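# Four arms level a billiard table using packers

## Task

The billiard table's leg pads differ in thickness. Use the packers to make the table level, so it rests steadily on all four legs and every foot that gets a packer sits well on top of it.

## Robot and tools

Robots: four identical Kinova Gen3 arms named arm1, arm2, arm3 and arm4. Each has seven revolute joints, a Robotiq 2F-85 two-finger gripper and a wrist camera (arm1_cam_wrist to arm4_cam_wrist). A fixed room camera, cam_high, looks down on the scene. Reach is roughly 1.0 m from the joint-1 axis.

Frame: one shared scene frame in metres, origin on the floor, +z up. Each base (base_link) faces along its own +x. arm1 sits at x=+0.651 y=-0.049 z=+0.768, turned about 180 degrees so it faces -x. arm2 at x=+0.050 y=+0.653 z=+0.723 faces -y. arm3 at x=-0.652 y=-0.137 z=+0.813 faces +x. arm4 at x=-0.070 y=-0.654 z=+0.817 faces +y. So all four face the middle. The surfaces below the arms are at z=+0.720. The hand point lies between the finger pads, about 2 cm back from the tips when shut or half open, 0.5 cm when fully open; the hand's z axis runs along the fingers and its y axis is the direction the fingers open and close.

move: one call carries one action. Optional keys arm1, arm2, arm3, arm4; each is an object with a single key joints, which is an object mapping joint names to absolute targets (not offsets): joint1_rad to joint7_rad in radians, and gripper_m in metres as the fingertip gap. Name only the joints you want to change; unnamed joints and unnamed arms keep chasing their previous targets. Ranges: joint1_rad, joint3_rad, joint5_rad, joint7_rad from -69.115 to 69.115; joint2_rad -2.249 to 2.249; joint4_rad -2.579 to 2.579; joint6_rad -2.099 to 2.099; gripper_m 0 to 0.085. Tolerance for done is 0.01 rad per joint and 0.003 m for the gripper. Signs: joint1 positive turns the arm clockwise viewed from above, and at 0 the arm extends along its base's facing; joint2 at 0 is upright, positive leans forward; joint4 at 0 is straight, positive bends the same way positive joint2 leans (with joint3 at 0); joint6 at 0 is straight, positive bends like positive joint4 (with joint5 at 0); joint3, joint5 and joint7 twist about the link's length, joint7 positive being counter-clockwise when looking from behind the hand. Joint targets advance at most 1.39 rad/s for joints 1 to 4 and 1.22 rad/s for joints 5 to 7. An arm's moved joints start and finish together, so the hand may sweep a wide arc; after a big move the arm may still be travelling when the result arrives. Optional cameras: a list of camera names, or all; omitted or null gives all, [] gives none. Out-of-range values get the call refused; unknown keys make it invalid. After a refusal or a stop, the remaining move, wait and finished_scene calls in that reply are skipped; after an invalid call they still go ahead.

Gripper: no force control. For the firmest hold, open wide, then close with gripper_m well under the object's width so the fingers travel far before touching.

wait: seconds from 0 to 10, plus optional cameras. Commands nothing new and returns the same report as an empty move.

zoom_image: camera (one of the five names) and region [x0, y0, x1, y1] in pixels of that camera's latest image, at most 504 by 504; images are 896x504 with (0,0) top-left. Only cameras included in the newest images can be zoomed. cam_high has a wide view (about 61 degrees vertical); wrist cameras are narrow (about 30 to 33 degrees).

read_manual: section, only "licences"; returns URDF licence texts and moves nothing.

finished_scene: scene, the current scene's number. Irreversible; the table must stay levelled with no robot help.

Reading results: a move line lists each arm that got motion, with done or its worst status. joint_status per joint: done, off_target (stopped short and may still push), time_out (target dropped, holds in place), not_followed (a safety check blocked the targets; it may retry until the path clears or new targets come), limit_stop_at_motor_heat (resend the target). on_its_own notes uncommanded behaviour. Arms in the as last shown line were not commanded; their status reads not commanded and other omitted lines are unchanged. Joint velocities in rad/s, joints 1 to 7; within noise means at rest. Joint torques in N m, positive toward larger angles, with per-arm offset and noise; a change at rest means contact or load. Flange force is the outside force on the gripper along hand x y z, including held weight; no reading means unavailable. The pictures line gives the image order; images may lag the state slightly.

Avoid: pushing objects off the work area or onto the floor; robots pressing hard on each other, including a gripper closing on another arm's fingers (the anti-collision check is late and ignores finger-to-finger contact and fingers opening into an arm); hard hits, slams and forceful pushes, since the arm does not stop on contact; torque above 104.5 N m (joints 1 to 4) or 51.3 N m (joints 5 to 7), or straying over 5 degrees from plan, which freezes that arm for 10 s; dropping or releasing moving parts; overloading the gripper by pulling, twisting, fast swings, or squeezing hard on something still supported. Holding loads, staying stretched or pushing at unreachable poses heats motors: MOTOR HOT appears from 60 °C and at 75 °C the arm sags in an OVER-TEMPERATURE FAULT. Loose objects may occasionally get nudged by outside disturbances. Smooth, economical motion is preferred.

Each tool is called after ">>>" as a command line: name --argument value for each argument, lists and objects as JSON in quotes; but a table of rows of numbers goes row by row, as --pt "numbers of a row", without its own name.

## Session

>>> move

Scene clock: 0.00 s.
Joint torques (N m): no reading
Motor temperatures (°C): arm1=[37 34 36 40 39 41 41] | arm2=[33 35 33 35 44 44 39] | arm3=[36 34 32 31 48 46 41] | arm4=[38 34 33 31 38 43 47]
Flange force (N): no reading
Joint velocities: within noise
arm1.joint_positions: joint1_rad=+0.768 joint2_rad=-0.563 joint3_rad=+0.023 joint4_rad=+1.353 joint5_rad=-0.059 joint6_rad=+1.827 joint7_rad=+1.239 gripper_m=+0.085
arm1.joint_status: not commanded
arm1.hand: x=+0.5492 y=+0.0704 z=+1.3597 quat_wxyz=(-0.029, +0.822, -0.506, -0.258) (m; scene frame)
arm2.joint_positions: joint1_rad=+0.424 joint2_rad=-0.515 joint3_rad=-0.142 joint4_rad=+1.631 joint5_rad=+0.037 joint6_rad=+1.953 joint7_rad=+1.875 gripper_m=+0.085
arm2.joint_status: not commanded
arm2.hand: x=-0.0068 y=+0.5648 z=+1.2018 quat_wxyz=(+0.027, -0.710, -0.702, +0.047) (m; scene frame)
arm3.joint_positions: joint1_rad=-0.066 joint2_rad=-0.378 joint3_rad=-0.109 joint4_rad=+1.579 joint5_rad=-0.100 joint6_rad=+2.063 joint7_rad=+2.250 gripper_m=+0.085
arm3.joint_status: not commanded
arm3.hand: x=-0.5575 y=-0.1204 z=+1.2947 quat_wxyz=(+0.049, +0.408, -0.911, -0.047) (m; scene frame)
arm4.joint_positions: joint1_rad=+0.858 joint2_rad=-0.541 joint3_rad=-0.072 joint4_rad=+1.351 joint5_rad=-0.059 joint6_rad=+1.931 joint7_rad=+2.223 gripper_m=+0.085
arm4.joint_status: not commanded
arm4.hand: x=+0.0216 y=-0.5600 z=+1.3926 quat_wxyz=(-0.198, +0.655, -0.729, -0.019) (m; scene frame)
pictures: arm1_cam_wrist, arm2_cam_wrist, arm3_cam_wrist, arm4_cam_wrist, cam_high

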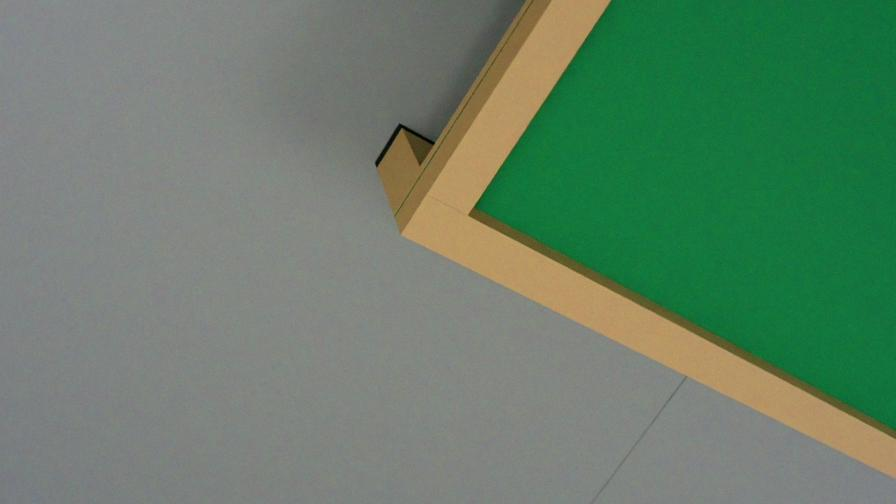

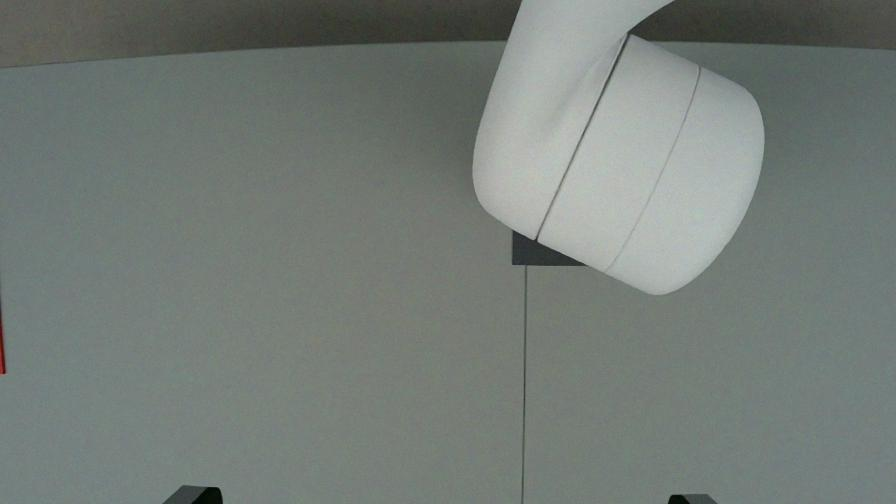

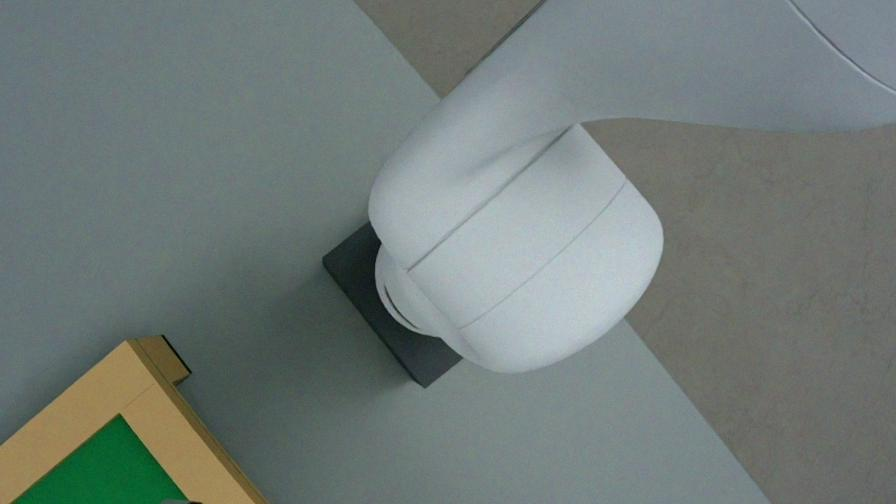

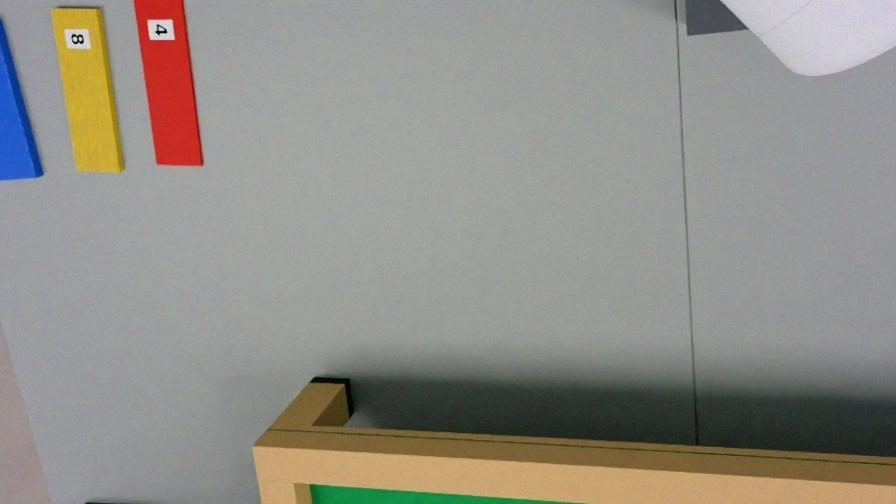

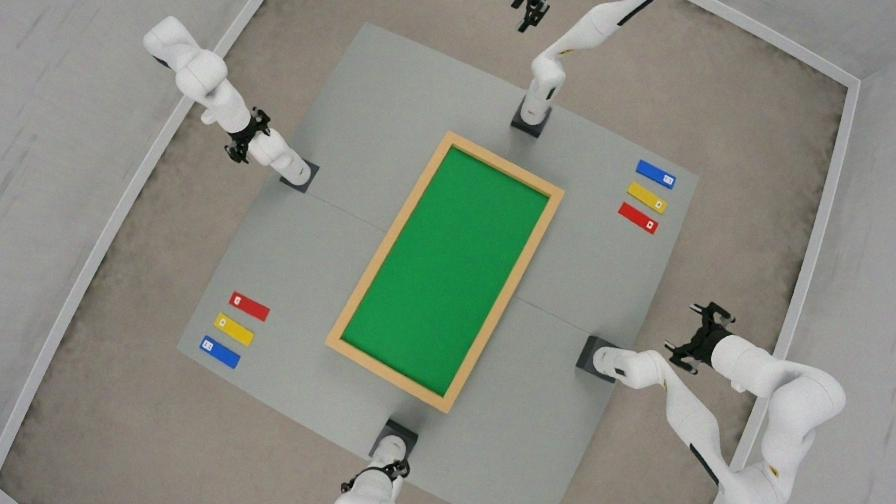

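>>> zoom_image --camera "cam_high" --region '[160, 260, 300, 390]'

>>> zoom_image --camera "cam_high" --region '[580, 130, 720, 260]'

>>> zoom_image --camera "cam_high" --region '[280, 100, 600, 440]'

>>> zoom_image --camera "arm4_cam_wrist" --region '[0, 0, 300, 220]'

>>> zoom_image --camera "arm4_cam_wrist" --region '[220, 340, 500, 504]'

>>> zoom_image --camera "arm1_cam_wrist" --region '[340, 90, 560, 260]'

>>> zoom_image --camera "arm3_cam_wrist" --region '[60, 300, 280, 470]'

Scaled by 3.600 from the camera's 896x504 image, which has a finer 1280x720 frame.

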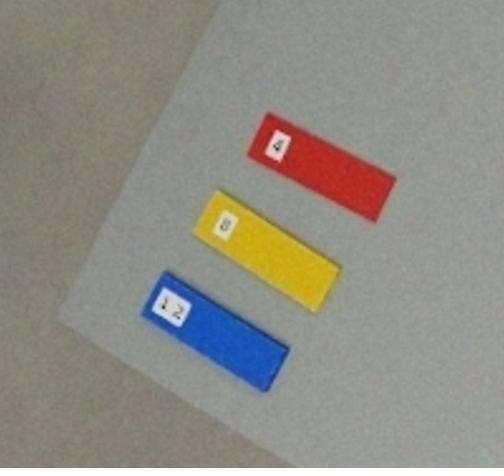

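Scaled by 3.600 from the camera's 896x504 image, which has a finer 1280x720 frame.

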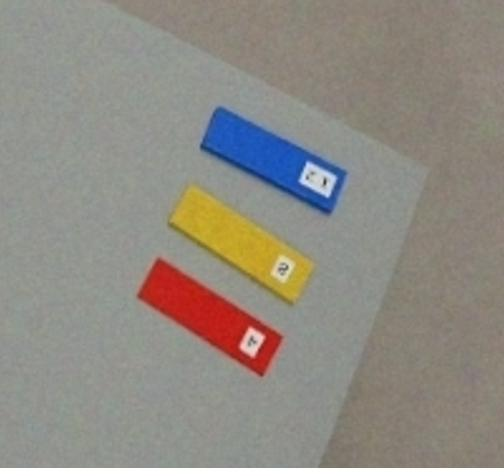

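Scaled by 1.482 from the camera's 896x504 image, which has a finer 1280x720 frame.

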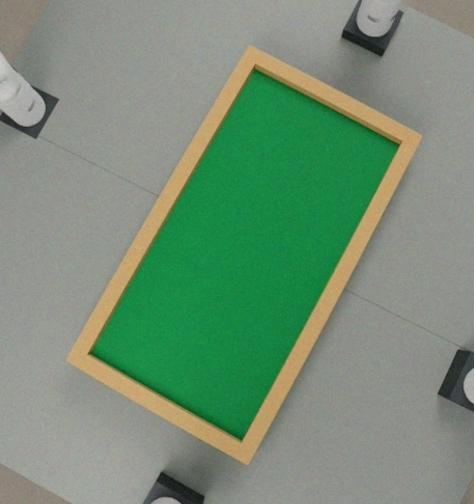

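Scaled by 1.680 from the camera's 896x504 image, which has a finer 1280x720 frame.

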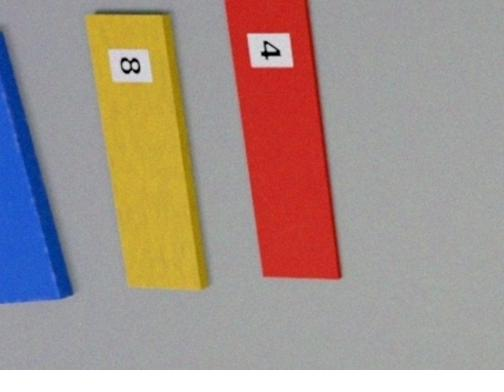

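Scaled by 1.800 from the camera's 896x504 image, which has a finer 1280x720 frame.

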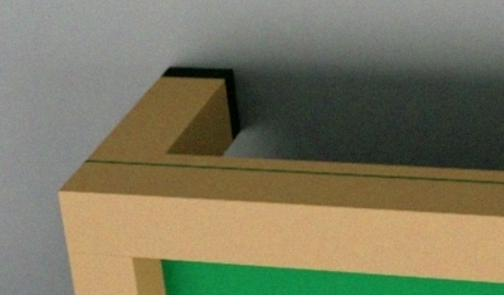

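Scaled by 2.291 from the camera's 896x504 image, which has a finer 1280x720 frame.

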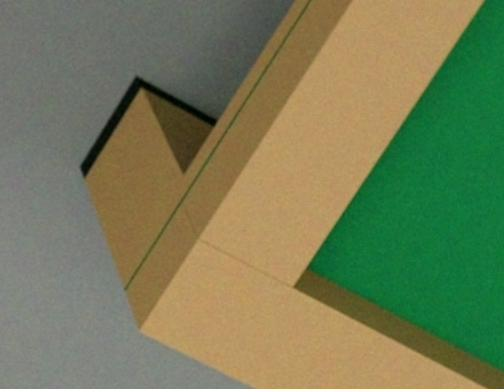

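Scaled by 2.291 from the camera's 896x504 image, which has a finer 1280x720 frame.

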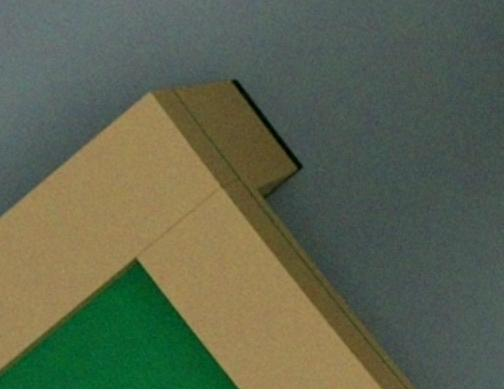

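>>> move --arm2 '{"joints": {"joint1_rad": 0.788, "joint2_rad": 0.567, "joint3_rad": 0.0, "joint4_rad": 2.532, "joint5_rad": 0.0, "joint6_rad": -0.744, "joint7_rad": -1.571}}' --arm4 '{"joints": {"joint1_rad": 0.81, "joint2_rad": 0.9355, "joint3_rad": 0.0, "joint4_rad": 2.478, "joint5_rad": 0.0, "joint6_rad": -1.058, "joint7_rad": -1.571}}' --cameras '["arm2_cam_wrist", "arm4_cam_wrist", "cam_high"]'

Scene clock: 336.30 s.
Joint torques (N m): arm1=[1.65 1.73 1.06 -7.29 0.24 -1.33 0.07] | arm2=[-1.02 -13.1 0.56 -2.07 0.02 -2.15 -0.18] | arm3=[-1.92 -0.97 -0.78 -7.46 0.16 0.12 -0.11] | arm4=[-0.22 -17.76 1.81 -0.37 -0.23 -1.99 0.37]
Motor temperatures (°C): arm1=[37 34 35 40 38 40 40] | arm2=[32 35 32 36 43 43 39] | arm3=[36 34 32 31 47 45 40] | arm4=[37 34 33 31 37 42 46]
Flange force (N): arm1=[-3.1 3.9 -2.6] | arm2=[2.1 3.8 -0.9] | arm3=[1.0 -2.1 -3.1] | arm4=[-8.2 0.0 1.6]
move: arm2 done; arm4 done
Joint velocities: within noise
arm1, arm3: as last shown
arm2.joint_positions: joint1_rad=+0.788 joint2_rad=+0.567 joint3_rad=+0.000 joint4_rad=+2.532 joint5_rad=+0.000 joint6_rad=-0.744 joint7_rad=-1.571 gripper_m=+0.085
arm2.joint_status: all done
arm2.hand: x=-0.2965 y=+0.3477 z=+0.8225 quat_wxyz=(-0.347, -0.350, +0.858, -0.146) (m; scene frame)
arm4.joint_positions: joint1_rad=+0.810 joint2_rad=+0.936 joint3_rad=+0.000 joint4_rad=+2.478 joint5_rad=+0.000 joint6_rad=-1.058 joint7_rad=-1.571 gripper_m=+0.085
arm4.joint_status: all done
arm4.hand: x=+0.2915 y=-0.3453 z=+0.8291 quat_wxyz=(+0.142, -0.858, -0.342, -0.356) (m; scene frame)
pictures: arm2_cam_wrist, arm4_cam_wrist, cam_high

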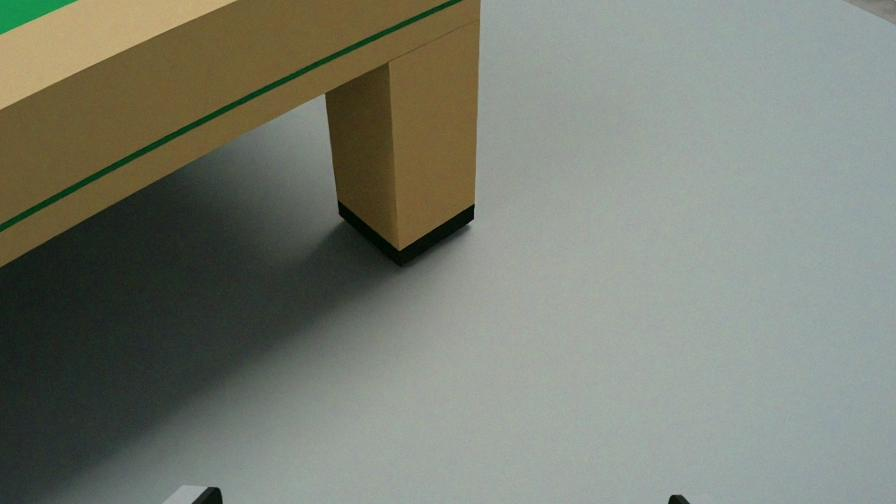

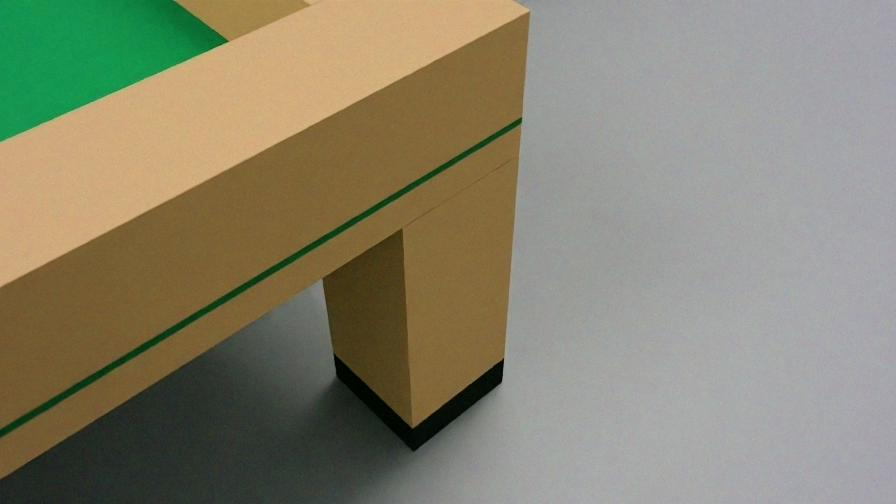

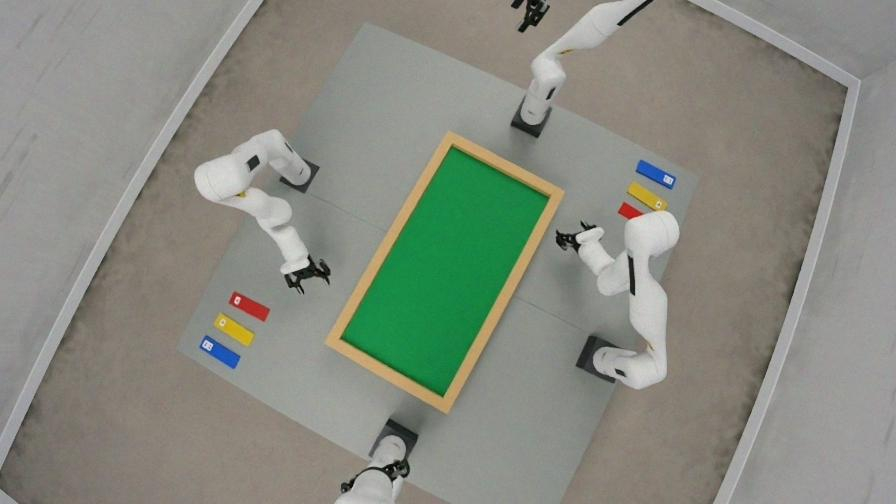

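>>> zoom_image --camera "arm2_cam_wrist" --region '[320, 150, 500, 280]'

>>> zoom_image --camera "arm4_cam_wrist" --region '[320, 330, 520, 470]'

>>> move --arm2 '{"joints": {"joint1_rad": -1.445, "joint5_rad": -1.08}}' --arm4 '{"joints": {"joint1_rad": -1.555, "joint2_rad": 0.902, "joint4_rad": 2.239, "joint5_rad": -1.487, "joint6_rad": -0.785}}' --cameras '["arm2_cam_wrist", "arm4_cam_wrist", "cam_high"]'

Scaled by 2.800 from the camera's 896x504 image, which has a finer 1280x720 frame.

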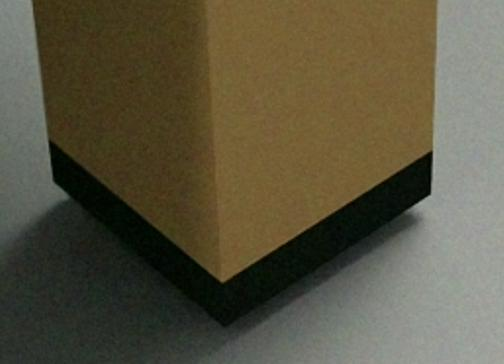

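Scaled by 2.520 from the camera's 896x504 image, which has a finer 1280x720 frame.

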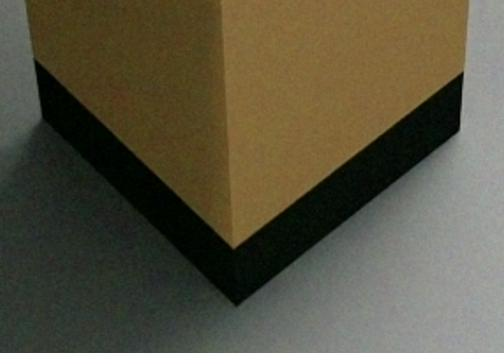

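Scene clock: 353.37 s.
Joint torques (N m): arm1=[1.64 1.68 1.02 -7.26 0.26 -1.34 0.04] | arm2=[-1.04 -11.89 1.58 -1.29 0.11 -2.13 -0.19] | arm3=[-1.91 -1.01 -0.75 -7.47 0.14 0.12 -0.11] | arm4=[-0.23 -18.1 2.51 -0.73 -0.41 -2.01 0.35]
Motor temperatures (°C): arm1=[36 34 35 40 38 40 40] | arm2=[32 35 33 36 43 44 39] | arm3=[36 34 32 31 47 45 40] | arm4=[38 34 33 31 37 42 46]
Flange force (N): arm1=[-3.3 3.8 -2.8] | arm2=[3.0 1.1 1.3] | arm3=[0.8 -2.1 -3.1] | arm4=[-8.8 1.4 1.9]
Flange force when the fault began (N): arm4=[-38.1 104.7 -16.3]
move: arm2 done; arm4 torque_fault
TORQUE FAULT: arm4's joint1_rad strayed more than 5 degrees from its planned motion. arm4 stopped for 10 seconds, dropped its targets and accepts commands again: back off and push less far. The stop added 7.9 s to the call and to motion_time.
TORQUE WARNING: arm2's joint4_rad reached its warning level (56.7 N m). A warning alone does not stop the arm.
TORQUE WARNING: arm4's joint5_rad reached its warning level (29.4 N m).
Joint velocities: within noise
arm1, arm3: as last shown
arm2.joint_positions: joint1_rad=-1.445 joint2_rad=+0.567 joint3_rad=+0.000 joint4_rad=+2.532 joint5_rad=-1.080 joint6_rad=-0.744 joint7_rad=-1.571 gripper_m=+0.085
arm2.joint_status: all done
arm2.hand: x=+0.3662 y=+0.3988 z=+0.8275 quat_wxyz=(-0.192, -0.757, +0.536, -0.320) (m; scene frame)
arm4.joint_positions: joint1_rad=+0.355 joint2_rad=+0.929 joint3_rad=+0.002 joint4_rad=+2.423 joint5_rad=-0.344 joint6_rad=-0.995 joint7_rad=-1.571 gripper_m=+0.085
arm4.joint_status: joint1_rad torque_fault (moved -0.455 of -2.365); joint2_rad torque_fault (moved -0.006 of -0.034); joint4_rad torque_fault (moved -0.055 of -0.239); joint5_rad torque_fault (moved -0.344 of -1.487); joint6_rad torque_fault (moved +0.063 of +0.273)
arm4.hand: x=+0.2032 y=-0.2478 z=+0.8296 quat_wxyz=(+0.134, -0.828, -0.403, -0.366) (m; scene frame)
pictures: arm2_cam_wrist, arm4_cam_wrist, cam_high

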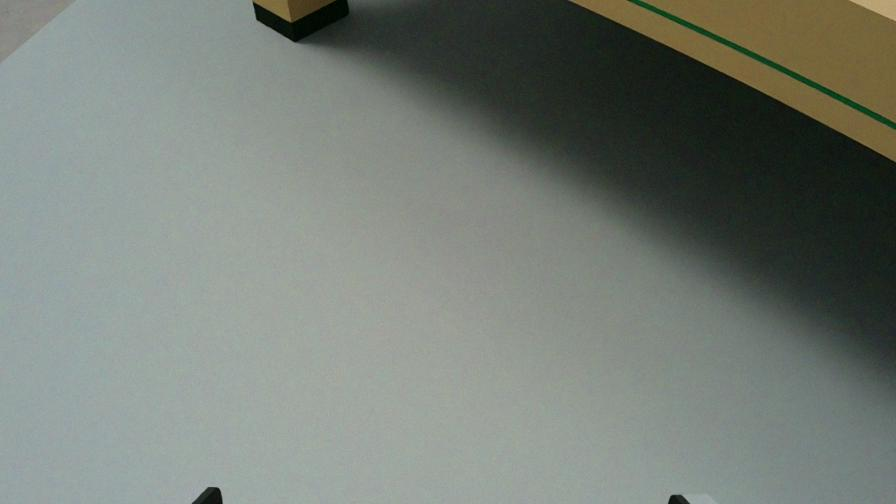

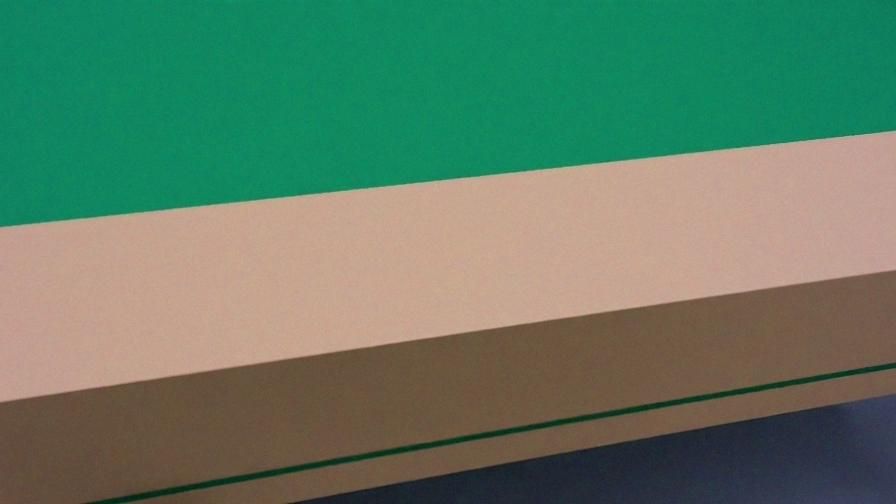

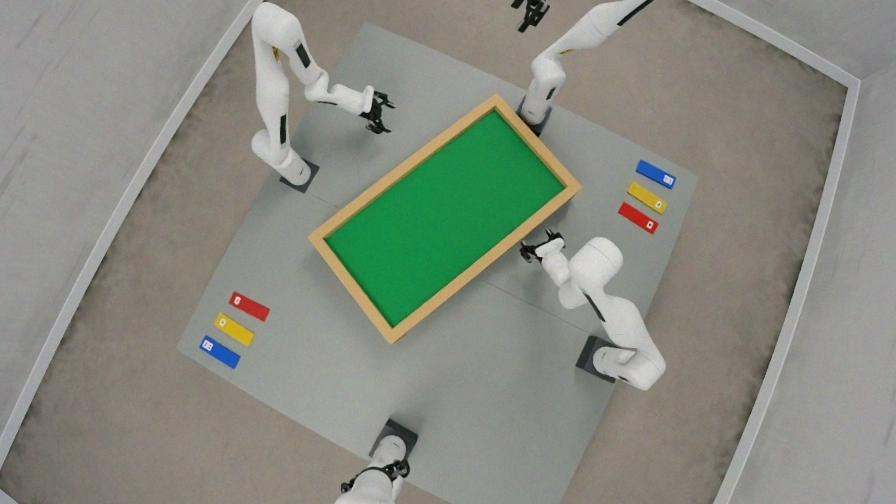

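>>> zoom_image --camera "arm2_cam_wrist" --region '[235, 0, 375, 80]'

>>> move --arm4 '{"joints": {"joint1_rad": 0.9, "joint2_rad": 0.75, "joint4_rad": 2.423, "joint5_rad": 0.0, "joint6_rad": -0.995}}' --cameras '["arm4_cam_wrist", "cam_high", "arm1_cam_wrist", "arm3_cam_wrist"]'

Scaled by 3.600 from the camera's 896x504 image, which has a finer 1280x720 frame.

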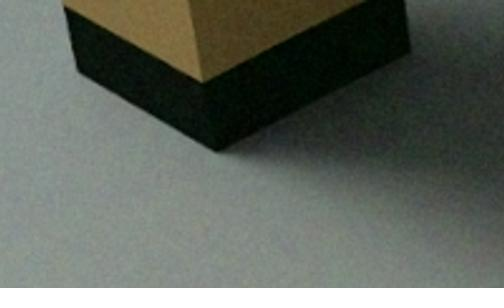

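Scene clock: 416.37 s.
Joint torques (N m): arm1=[1.57 1.75 1.02 -7.22 0.23 -1.32 0.05] | arm2=[-1 -11.87 1.58 -1.25 0.13 -2.16 -0.19] | arm3=[-1.88 -1 -0.83 -7.48 0.18 0.15 -0.08] | arm4=[-0.23 -17.76 1.78 -2.76 -0.22 -2.35 0.39]
Motor temperatures (°C): arm1=[36 34 35 40 37 40 40] | arm2=[32 36 32 35 43 44 39] | arm3=[36 34 32 31 47 45 40] | arm4=[37 35 33 31 37 42 46]
Flange force (N): arm1=[-3.2 3.8 -2.8] | arm2=[3.1 0.8 1.0] | arm3=[0.9 -2.2 -3.0] | arm4=[-7.4 0.9 2.1]
move: arm4 done
Joint velocities: within noise
arm1, arm2, arm3: as last shown
arm4.joint_positions: joint1_rad=+0.900 joint2_rad=+0.750 joint3_rad=+0.002 joint4_rad=+2.423 joint5_rad=+0.000 joint6_rad=-0.995 joint7_rad=-1.571 gripper_m=+0.085
arm4.joint_status: all done
arm4.hand: x=+0.3639 y=-0.3440 z=+0.9184 quat_wxyz=(+0.151, -0.837, -0.290, -0.439) (m; scene frame)
pictures: arm1_cam_wrist, arm3_cam_wrist, arm4_cam_wrist, cam_high

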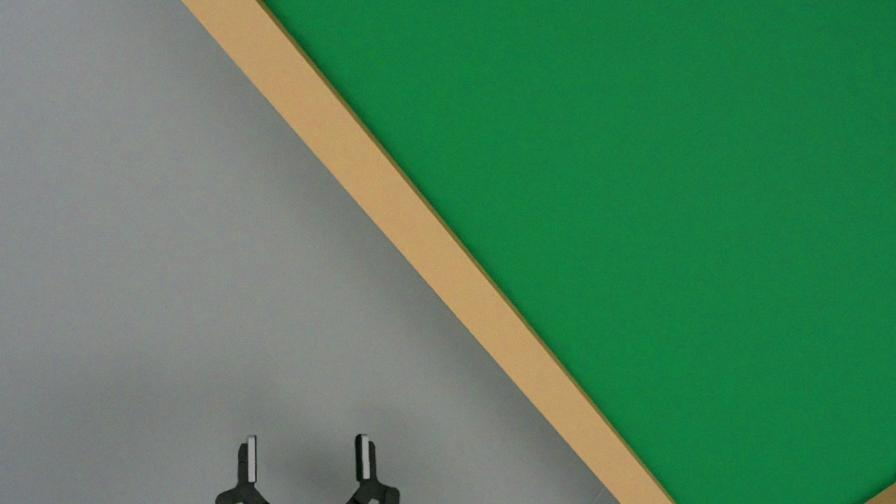

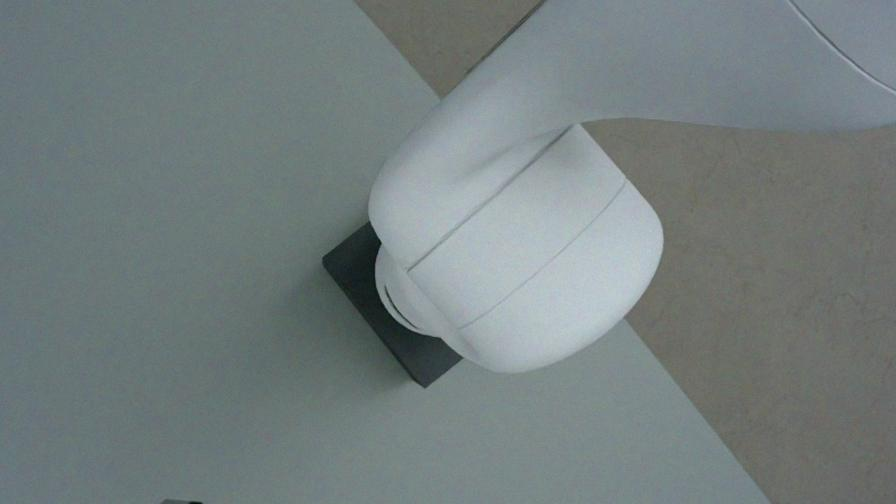

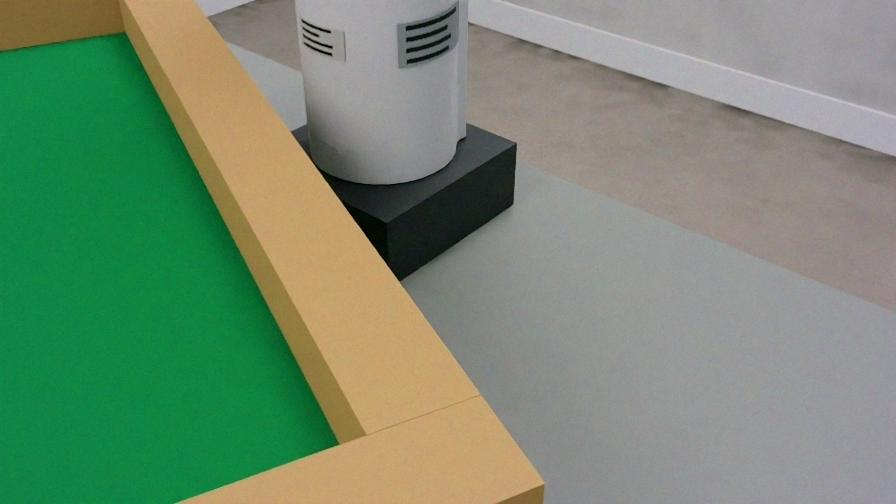

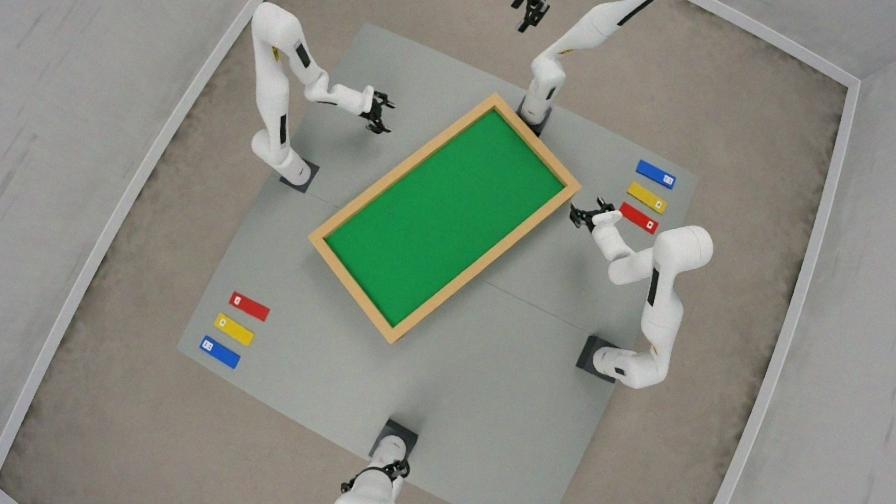

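>>> move --arm3 '{"joints": {"joint1_rad": 0.555, "joint2_rad": 0.89, "joint3_rad": 0.0, "joint4_rad": 2.2515, "joint5_rad": 1.951, "joint6_rad": -0.785, "joint7_rad": -1.571}}' --cameras '["arm3_cam_wrist", "cam_high"]'

Scene clock: 466.47 s.
Joint torques (N m): arm1=[1.62 1.7 1.08 -7.24 0.26 -1.33 0.06] | arm2=[-1.01 -11.89 1.59 -1.25 0.12 -2.14 -0.17] | arm3=[-2.05 -15.47 -2.16 1.81 0.32 -2.3 -0.08] | arm4=[-0.23 -17.74 1.77 -2.75 -0.23 -2.35 0.39]
Motor temperatures (°C): arm1=[36 34 35 40 37 40 40] | arm2=[32 36 32 35 43 44 39] | arm3=[36 34 32 31 47 45 40] | arm4=[37 36 33 31 37 42 46]
Flange force (N): arm1=[-3.2 4.1 -2.8] | arm2=[2.9 0.9 1.2] | arm3=[-6.2 -0.4 0.0] | arm4=[-7.3 1.0 2.0]
move: arm3 done
Joint velocities: within noise
arm1, arm2, arm4: as last shown
arm3.joint_positions: joint1_rad=+0.555 joint2_rad=+0.890 joint3_rad=+0.000 joint4_rad=+2.252 joint5_rad=+1.951 joint6_rad=-0.785 joint7_rad=-1.571 gripper_m=+0.085
arm3.joint_status: all done
arm3.hand: x=-0.3482 y=-0.1272 z=+0.8293 quat_wxyz=(+0.243, -0.719, -0.576, -0.303) (m; scene frame)
pictures: arm3_cam_wrist, cam_high

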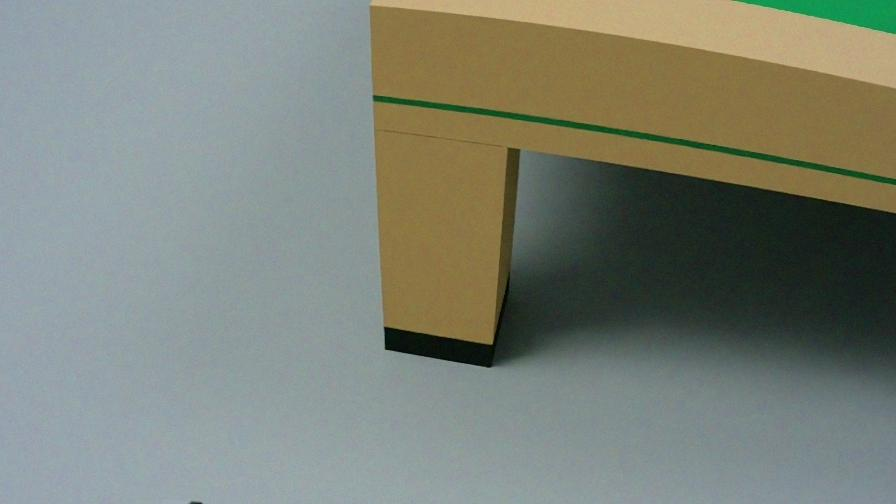

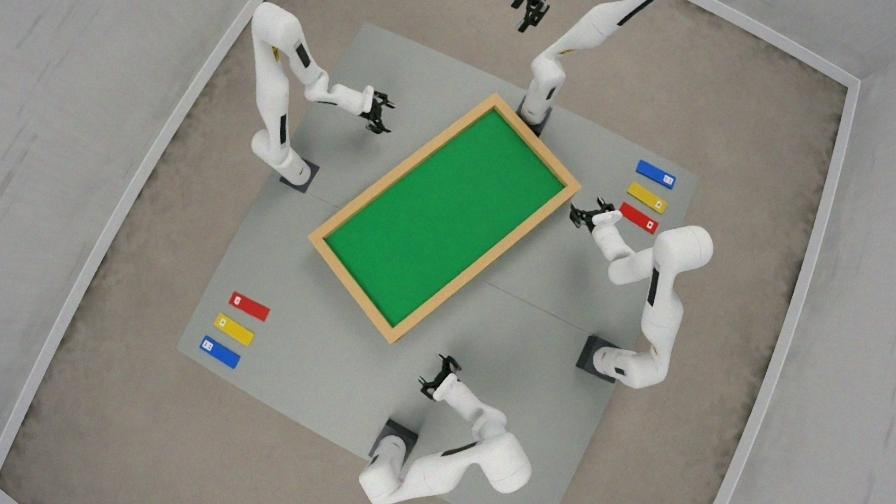

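>>> zoom_image --camera "arm3_cam_wrist" --region '[370, 280, 530, 380]'

Scaled by 3.150 from the camera's 896x504 image, which has a finer 1280x720 frame.

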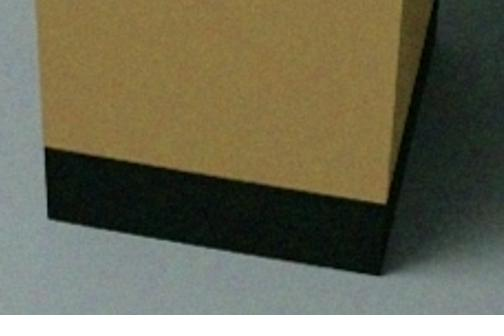

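>>> move --arm3 '{"joints": {"joint1_rad": -0.785, "joint2_rad": -0.378, "joint3_rad": 0.0, "joint4_rad": 1.579, "joint5_rad": 0.0, "joint6_rad": 2.0, "joint7_rad": -4.318}}' --arm2 '{"joints": {"joint1_rad": -1.445, "joint2_rad": -0.45, "joint3_rad": 0.0, "joint4_rad": 1.6, "joint5_rad": 0.0, "joint6_rad": 2.0, "joint7_rad": -0.072}}' --arm4 '{"joints": {"joint1_rad": 0.9, "joint2_rad": -0.5, "joint3_rad": 0.0, "joint4_rad": 1.6, "joint5_rad": 0.0, "joint6_rad": 1.9, "joint7_rad": -1.571}}' --cameras '[]'

>>> move --arm3 '{"joints": {"joint1_rad": -0.785, "joint2_rad": 0.721, "joint3_rad": 0.0, "joint4_rad": 1.354, "joint5_rad": 0.0, "joint6_rad": 1.066, "joint7_rad": -4.318}}' --arm2 '{"joints": {"joint1_rad": 1.495, "joint2_rad": 0.538, "joint3_rad": 0.0, "joint4_rad": 1.358, "joint5_rad": 0.0, "joint6_rad": 1.246, "joint7_rad": -0.072}}' --cameras '["arm2_cam_wrist", "arm3_cam_wrist", "cam_high"]'

Scene clock: 717.73 s.
Joint torques (N m): arm1=[1.6 1.71 1.03 -7.23 0.26 -1.34 0.05] | arm2=[-0.93 1.02 0.13 -8.1 -0.04 -0.06 -0.18] | arm3=[-1.92 -1.11 -1.15 -7.64 0.31 -0.02 -0.08] | arm4=[-0.3 -1.23 1.2 -8.95 -0.19 -0.3 0.37]
Motor temperatures (°C): arm1=[36 34 35 39 37 40 39] | arm2=[31 37 32 35 42 44 38] | arm3=[36 35 32 30 47 45 40] | arm4=[37 36 32 30 37 42 46]
Flange force (N): arm1=[-3.2 3.9 -2.9] | arm2=[1.2 -0.3 -0.6] | arm3=[-0.1 -2.9 -2.8] | arm4=[5.1 -5.6 0.5]
move: arm2 done; arm3 done; arm4 done
Joint velocities: within noise
arm1: as last shown
arm2.joint_positions: joint1_rad=-1.445 joint2_rad=-0.450 joint3_rad=+0.000 joint4_rad=+1.600 joint5_rad=+0.000 joint6_rad=+2.000 joint7_rad=-0.072 gripper_m=+0.085
arm2.joint_status: all done
arm2.hand: x=+0.1401 y=+0.6129 z=+1.2053 quat_wxyz=(+0.001, -0.775, -0.632, -0.004) (m; scene frame)
arm3.joint_positions: joint1_rad=-0.785 joint2_rad=-0.378 joint3_rad=+0.000 joint4_rad=+1.579 joint5_rad=+0.000 joint6_rad=+2.000 joint7_rad=-4.318 gripper_m=+0.085
arm3.joint_status: all done
arm3.hand: x=-0.5491 y=-0.0809 z=+1.2930 quat_wxyz=(-0.024, -0.537, +0.843, -0.001) (m; scene frame)
arm4.joint_positions: joint1_rad=+0.900 joint2_rad=-0.500 joint3_rad=+0.000 joint4_rad=+1.600 joint5_rad=+0.000 joint6_rad=+1.900 joint7_rad=-1.571 gripper_m=+0.085
arm4.joint_status: all done
arm4.hand: x=+0.0409 y=-0.5977 z=+1.3055 quat_wxyz=(+0.023, -0.942, -0.327, -0.067) (m; scene frame)
pictures: none
No camera images: "cameras" was empty.

Scene clock: 724.30 s.
Joint torques (N m): arm1=[1.61 1.75 1.03 -7.24 0.24 -1.34 0.02] | arm2=[-1.1 -10.81 0.28 -8.96 -0.08 -0.02 -0.17] | arm3=[-1.94 -21.7 -0.62 -7.32 0.28 -0.16 -0.11] | arm4=[-0.28 -1.23 1.22 -8.93 -0.17 -0.29 0.36]
Motor temperatures (°C): arm1=[36 34 35 39 37 40 39] | arm2=[31 37 32 35 42 44 38] | arm3=[36 35 32 30 47 45 40] | arm4=[37 36 32 30 37 42 46]
Flange force (N): arm1=[-3.1 3.8 -2.8] | arm2=[-1.7 -0.7 -0.4] | arm3=[-2.6 -5.1 0.0] | arm4=[5.1 -5.6 0.4]
move: arm2 time_out; arm3 done
Joint velocities: within noise
arm1, arm4: as last shown
arm2.joint_positions: joint1_rad=+0.197 joint2_rad=+0.102 joint3_rad=+0.000 joint4_rad=+1.465 joint5_rad=+0.000 joint6_rad=+1.579 joint7_rad=-0.072 gripper_m=+0.085
arm2.joint_status: joint1_rad time_out (moved +1.642 of +2.940); joint2_rad time_out (moved +0.552 of +0.988); joint4_rad time_out (moved -0.135 of -0.242); joint6_rad time_out (moved -0.421 of -0.754); the others done
arm2.hand: x=-0.0511 y=+0.3075 z=+1.1135 quat_wxyz=(+0.006, -0.991, +0.136, -0.007) (m; scene frame)
arm3.joint_positions: joint1_rad=-0.785 joint2_rad=+0.721 joint3_rad=+0.000 joint4_rad=+1.354 joint5_rad=+0.000 joint6_rad=+1.066 joint7_rad=-4.318 gripper_m=+0.085
arm3.joint_status: all done
arm3.hand: x=-0.2278 y=+0.2161 z=+0.9568 quat_wxyz=(+0.005, -0.537, +0.843, +0.005) (m; scene frame)
pictures: arm2_cam_wrist, arm3_cam_wrist, cam_high
joint command not followed: on one or more control steps a check withheld the commanded joint targets of the arm2 arm, and it was not sent them on those steps.
cause: the commanded joint targets, or the way to them, would bring a part of the robot too close to another arm (this arm's gripper and a part of the arm3 arm, along the way the arms are being sent, or toward where that arm still pushes).

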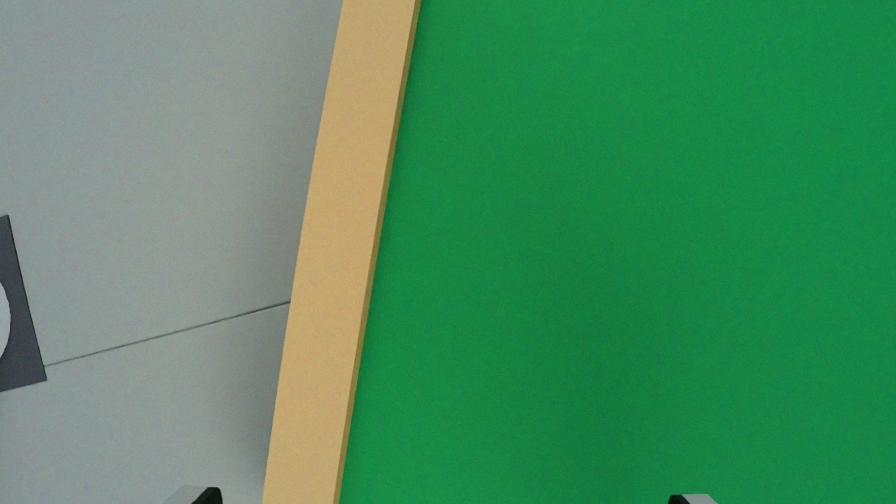

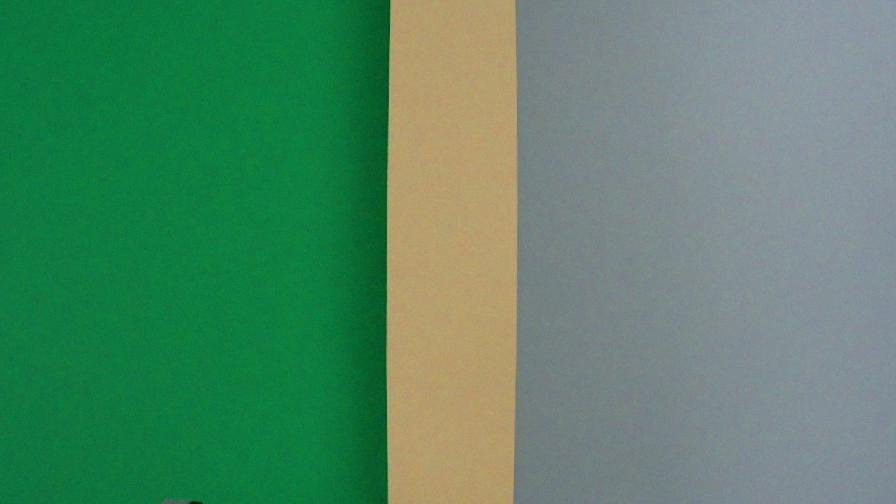

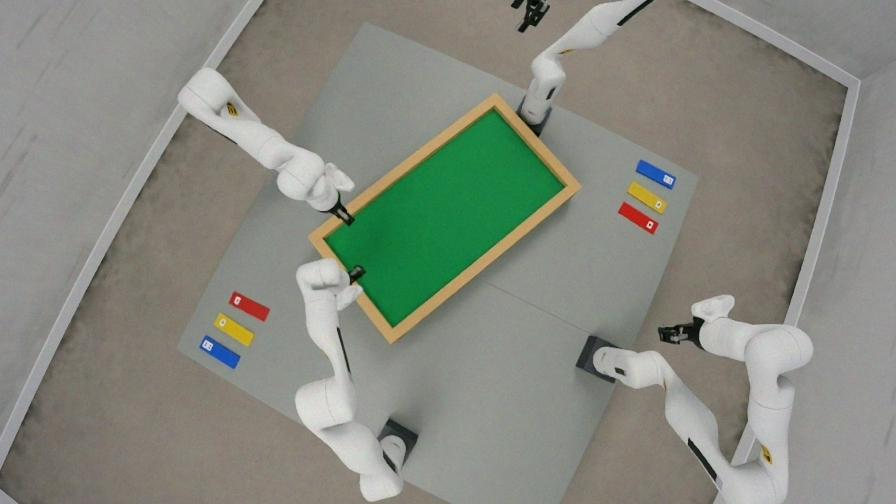

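>>> move --arm2 '{"joints": {"joint2_rad": -0.45, "joint4_rad": 1.6, "joint6_rad": 2.0}}' --arm3 '{"joints": {"joint1_rad": -0.7857, "joint2_rad": 0.8556, "joint4_rad": 1.4457, "joint6_rad": 0.8404}}' --cameras '["arm3_cam_wrist"]'

>>> move --arm2 '{"joints": {"joint1_rad": 1.3}}' --cameras '[]'

>>> move --arm2 '{"joints": {"joint1_rad": 1.495, "joint2_rad": 0.538, "joint3_rad": 0.0, "joint4_rad": 1.358, "joint5_rad": 0.0, "joint6_rad": 1.246, "joint7_rad": -0.072}}' --cameras '["arm2_cam_wrist", "cam_high"]'

Scene clock: 777.43 s.
Joint torques (N m): arm1=[1.6 1.72 1.05 -7.24 0.26 -1.33 0.07] | arm2=[-0.9 0.54 0.07 -8.15 -0.07 -0.01 -0.19] | arm3=[-2.01 -22.46 -0.62 -6.12 0.29 -0.17 -0.13] | arm4=[-0.28 -1.2 1.23 -8.96 -0.2 -0.29 0.37]
Motor temperatures (°C): arm1=[36 34 35 39 37 40 39] | arm2=[31 37 32 35 42 44 38] | arm3=[36 36 32 30 47 45 40] | arm4=[37 35 32 31 37 42 46]
Flange force (N): arm1=[-3.1 4.0 -2.8] | arm2=[1.3 -0.2 -0.6] | arm3=[-2.5 -5.3 0.8] | arm4=[5.0 -5.7 0.6]
move: arm2 done; arm3 done
Joint velocities: within noise
arm1, arm4: as last shown
arm2.joint_positions: joint1_rad=+0.197 joint2_rad=-0.450 joint3_rad=+0.000 joint4_rad=+1.600 joint5_rad=+0.000 joint6_rad=+2.000 joint7_rad=-0.072 gripper_m=+0.085
arm2.joint_status: all done
arm2.hand: x=-0.0016 y=+0.5564 z=+1.2030 quat_wxyz=(+0.008, -0.991, +0.136, -0.007) (m; scene frame)
arm3.joint_positions: joint1_rad=-0.786 joint2_rad=+0.856 joint3_rad=+0.000 joint4_rad=+1.446 joint5_rad=+0.000 joint6_rad=+0.840 joint7_rad=-4.318 gripper_m=+0.085
arm3.joint_status: all done
arm3.hand: x=-0.2288 y=+0.2167 z=+0.8587 quat_wxyz=(+0.005, -0.538, +0.843, +0.005) (m; scene frame)
pictures: arm3_cam_wrist

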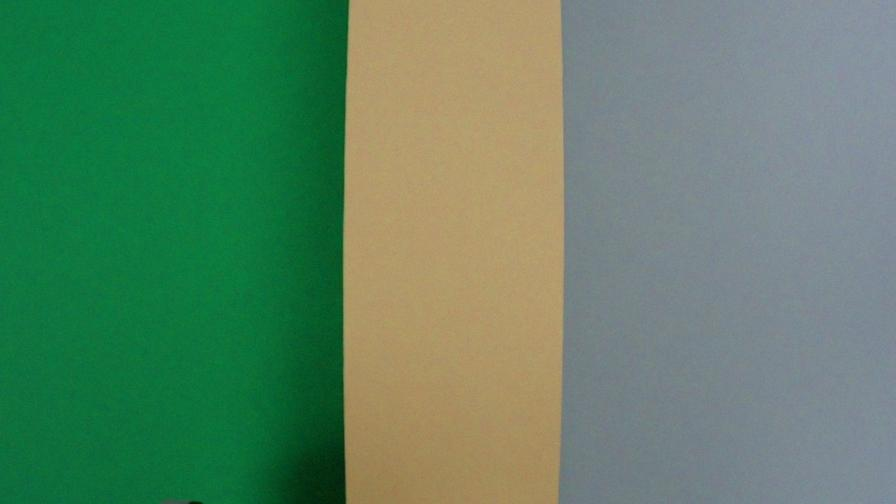

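Scene clock: 779.87 s.
Joint torques (N m): arm1=[1.64 1.69 1.04 -7.3 0.28 -1.35 0.05] | arm2=[-0.9 0.38 0.22 -8.13 -0.03 0.04 -0.17] | arm3=[-2.01 -22.45 -0.61 -6.06 0.3 -0.16 -0.07] | arm4=[-0.28 -1.2 1.22 -8.96 -0.2 -0.3 0.36]
Motor temperatures (°C): arm1=[36 34 35 39 37 40 39] | arm2=[31 37 32 35 42 44 38] | arm3=[36 36 32 30 47 45 40] | arm4=[37 35 32 31 37 42 46]
Flange force (N): arm1=[-3.1 3.8 -2.6] | arm2=[1.4 -0.3 -0.6] | arm3=[-2.7 -5.2 0.8] | arm4=[5.0 -5.6 0.5]
move: arm2 done
Joint velocities: within noise
arm1.joint_positions: joint1_rad=+0.768 joint2_rad=-0.563 joint3_rad=+0.023 joint4_rad=+1.353 joint5_rad=-0.059 joint6_rad=+1.827 joint7_rad=+1.239 gripper_m=+0.085
arm1.joint_status: not commanded
arm1.hand: x=+0.5492 y=+0.0704 z=+1.3597 quat_wxyz=(-0.029, +0.822, -0.506, -0.258) (m; scene frame)
arm2.joint_positions: joint1_rad=+1.300 joint2_rad=-0.450 joint3_rad=+0.000 joint4_rad=+1.600 joint5_rad=+0.000 joint6_rad=+2.000 joint7_rad=-0.072 gripper_m=+0.085
arm2.joint_status: all done
arm2.hand: x=-0.0613 y=+0.6480 z=+1.2027 quat_wxyz=(+0.010, -0.772, +0.635, -0.006) (m; scene frame)
arm3, arm4: as last shown
pictures: none
No camera images: "cameras" was empty.

Scene clock: 782.17 s.
Joint torques (N m): arm1=[1.6 1.72 1.02 -7.27 0.26 -1.3 0.04] | arm2=[-0.92 -18.61 0.61 -8.35 -0.03 0.02 -0.18] | arm3=[-2 -22.51 -0.61 -6.08 0.27 -0.18 -0.11] | arm4=[-0.28 -1.21 1.23 -8.93 -0.2 -0.28 0.36]
Motor temperatures (°C): arm1=[36 34 35 39 37 40 39] | arm2=[31 37 32 35 42 44 38] | arm3=[36 36 32 30 47 45 40] | arm4=[37 35 32 31 37 42 46]
Flange force (N): arm1=[-3.1 3.8 -2.6] | arm2=[-2.1 -0.8 -0.9] | arm3=[-2.7 -5.3 0.8] | arm4=[5.1 -5.6 0.5]
move: arm2 done
Joint velocities: within noise
arm1, arm3, arm4: as last shown
arm2.joint_positions: joint1_rad=+1.495 joint2_rad=+0.538 joint3_rad=+0.000 joint4_rad=+1.358 joint5_rad=+0.000 joint6_rad=+1.246 joint7_rad=-0.072 gripper_m=+0.085
arm2.joint_status: all done
arm2.hand: x=-0.4673 y=+0.6403 z=+0.9504 quat_wxyz=(+0.007, -0.707, +0.707, -0.003) (m; scene frame)
pictures: arm2_cam_wrist, cam_high

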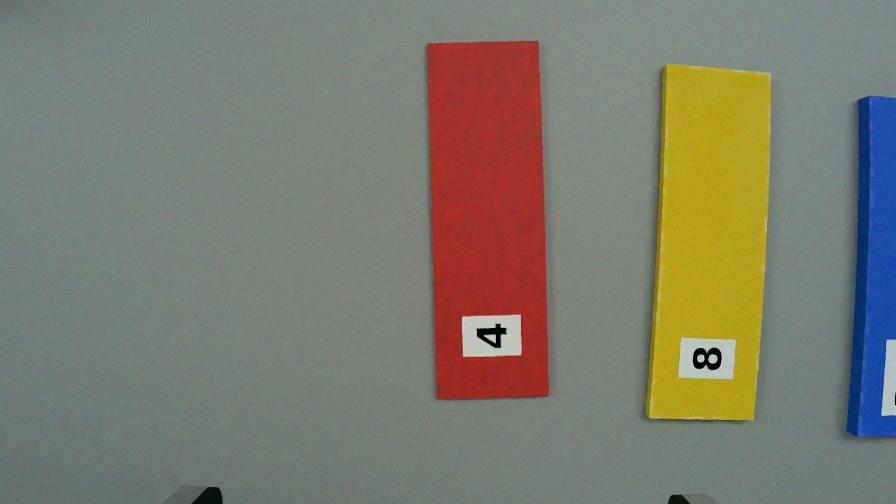

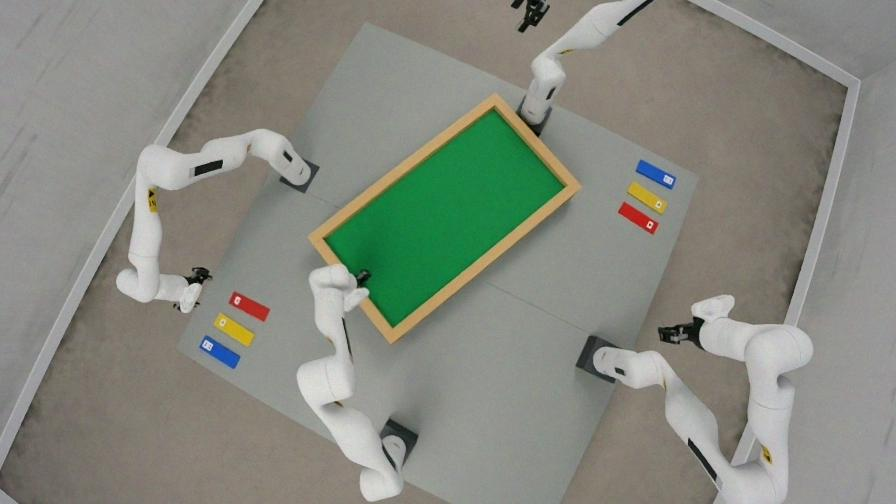

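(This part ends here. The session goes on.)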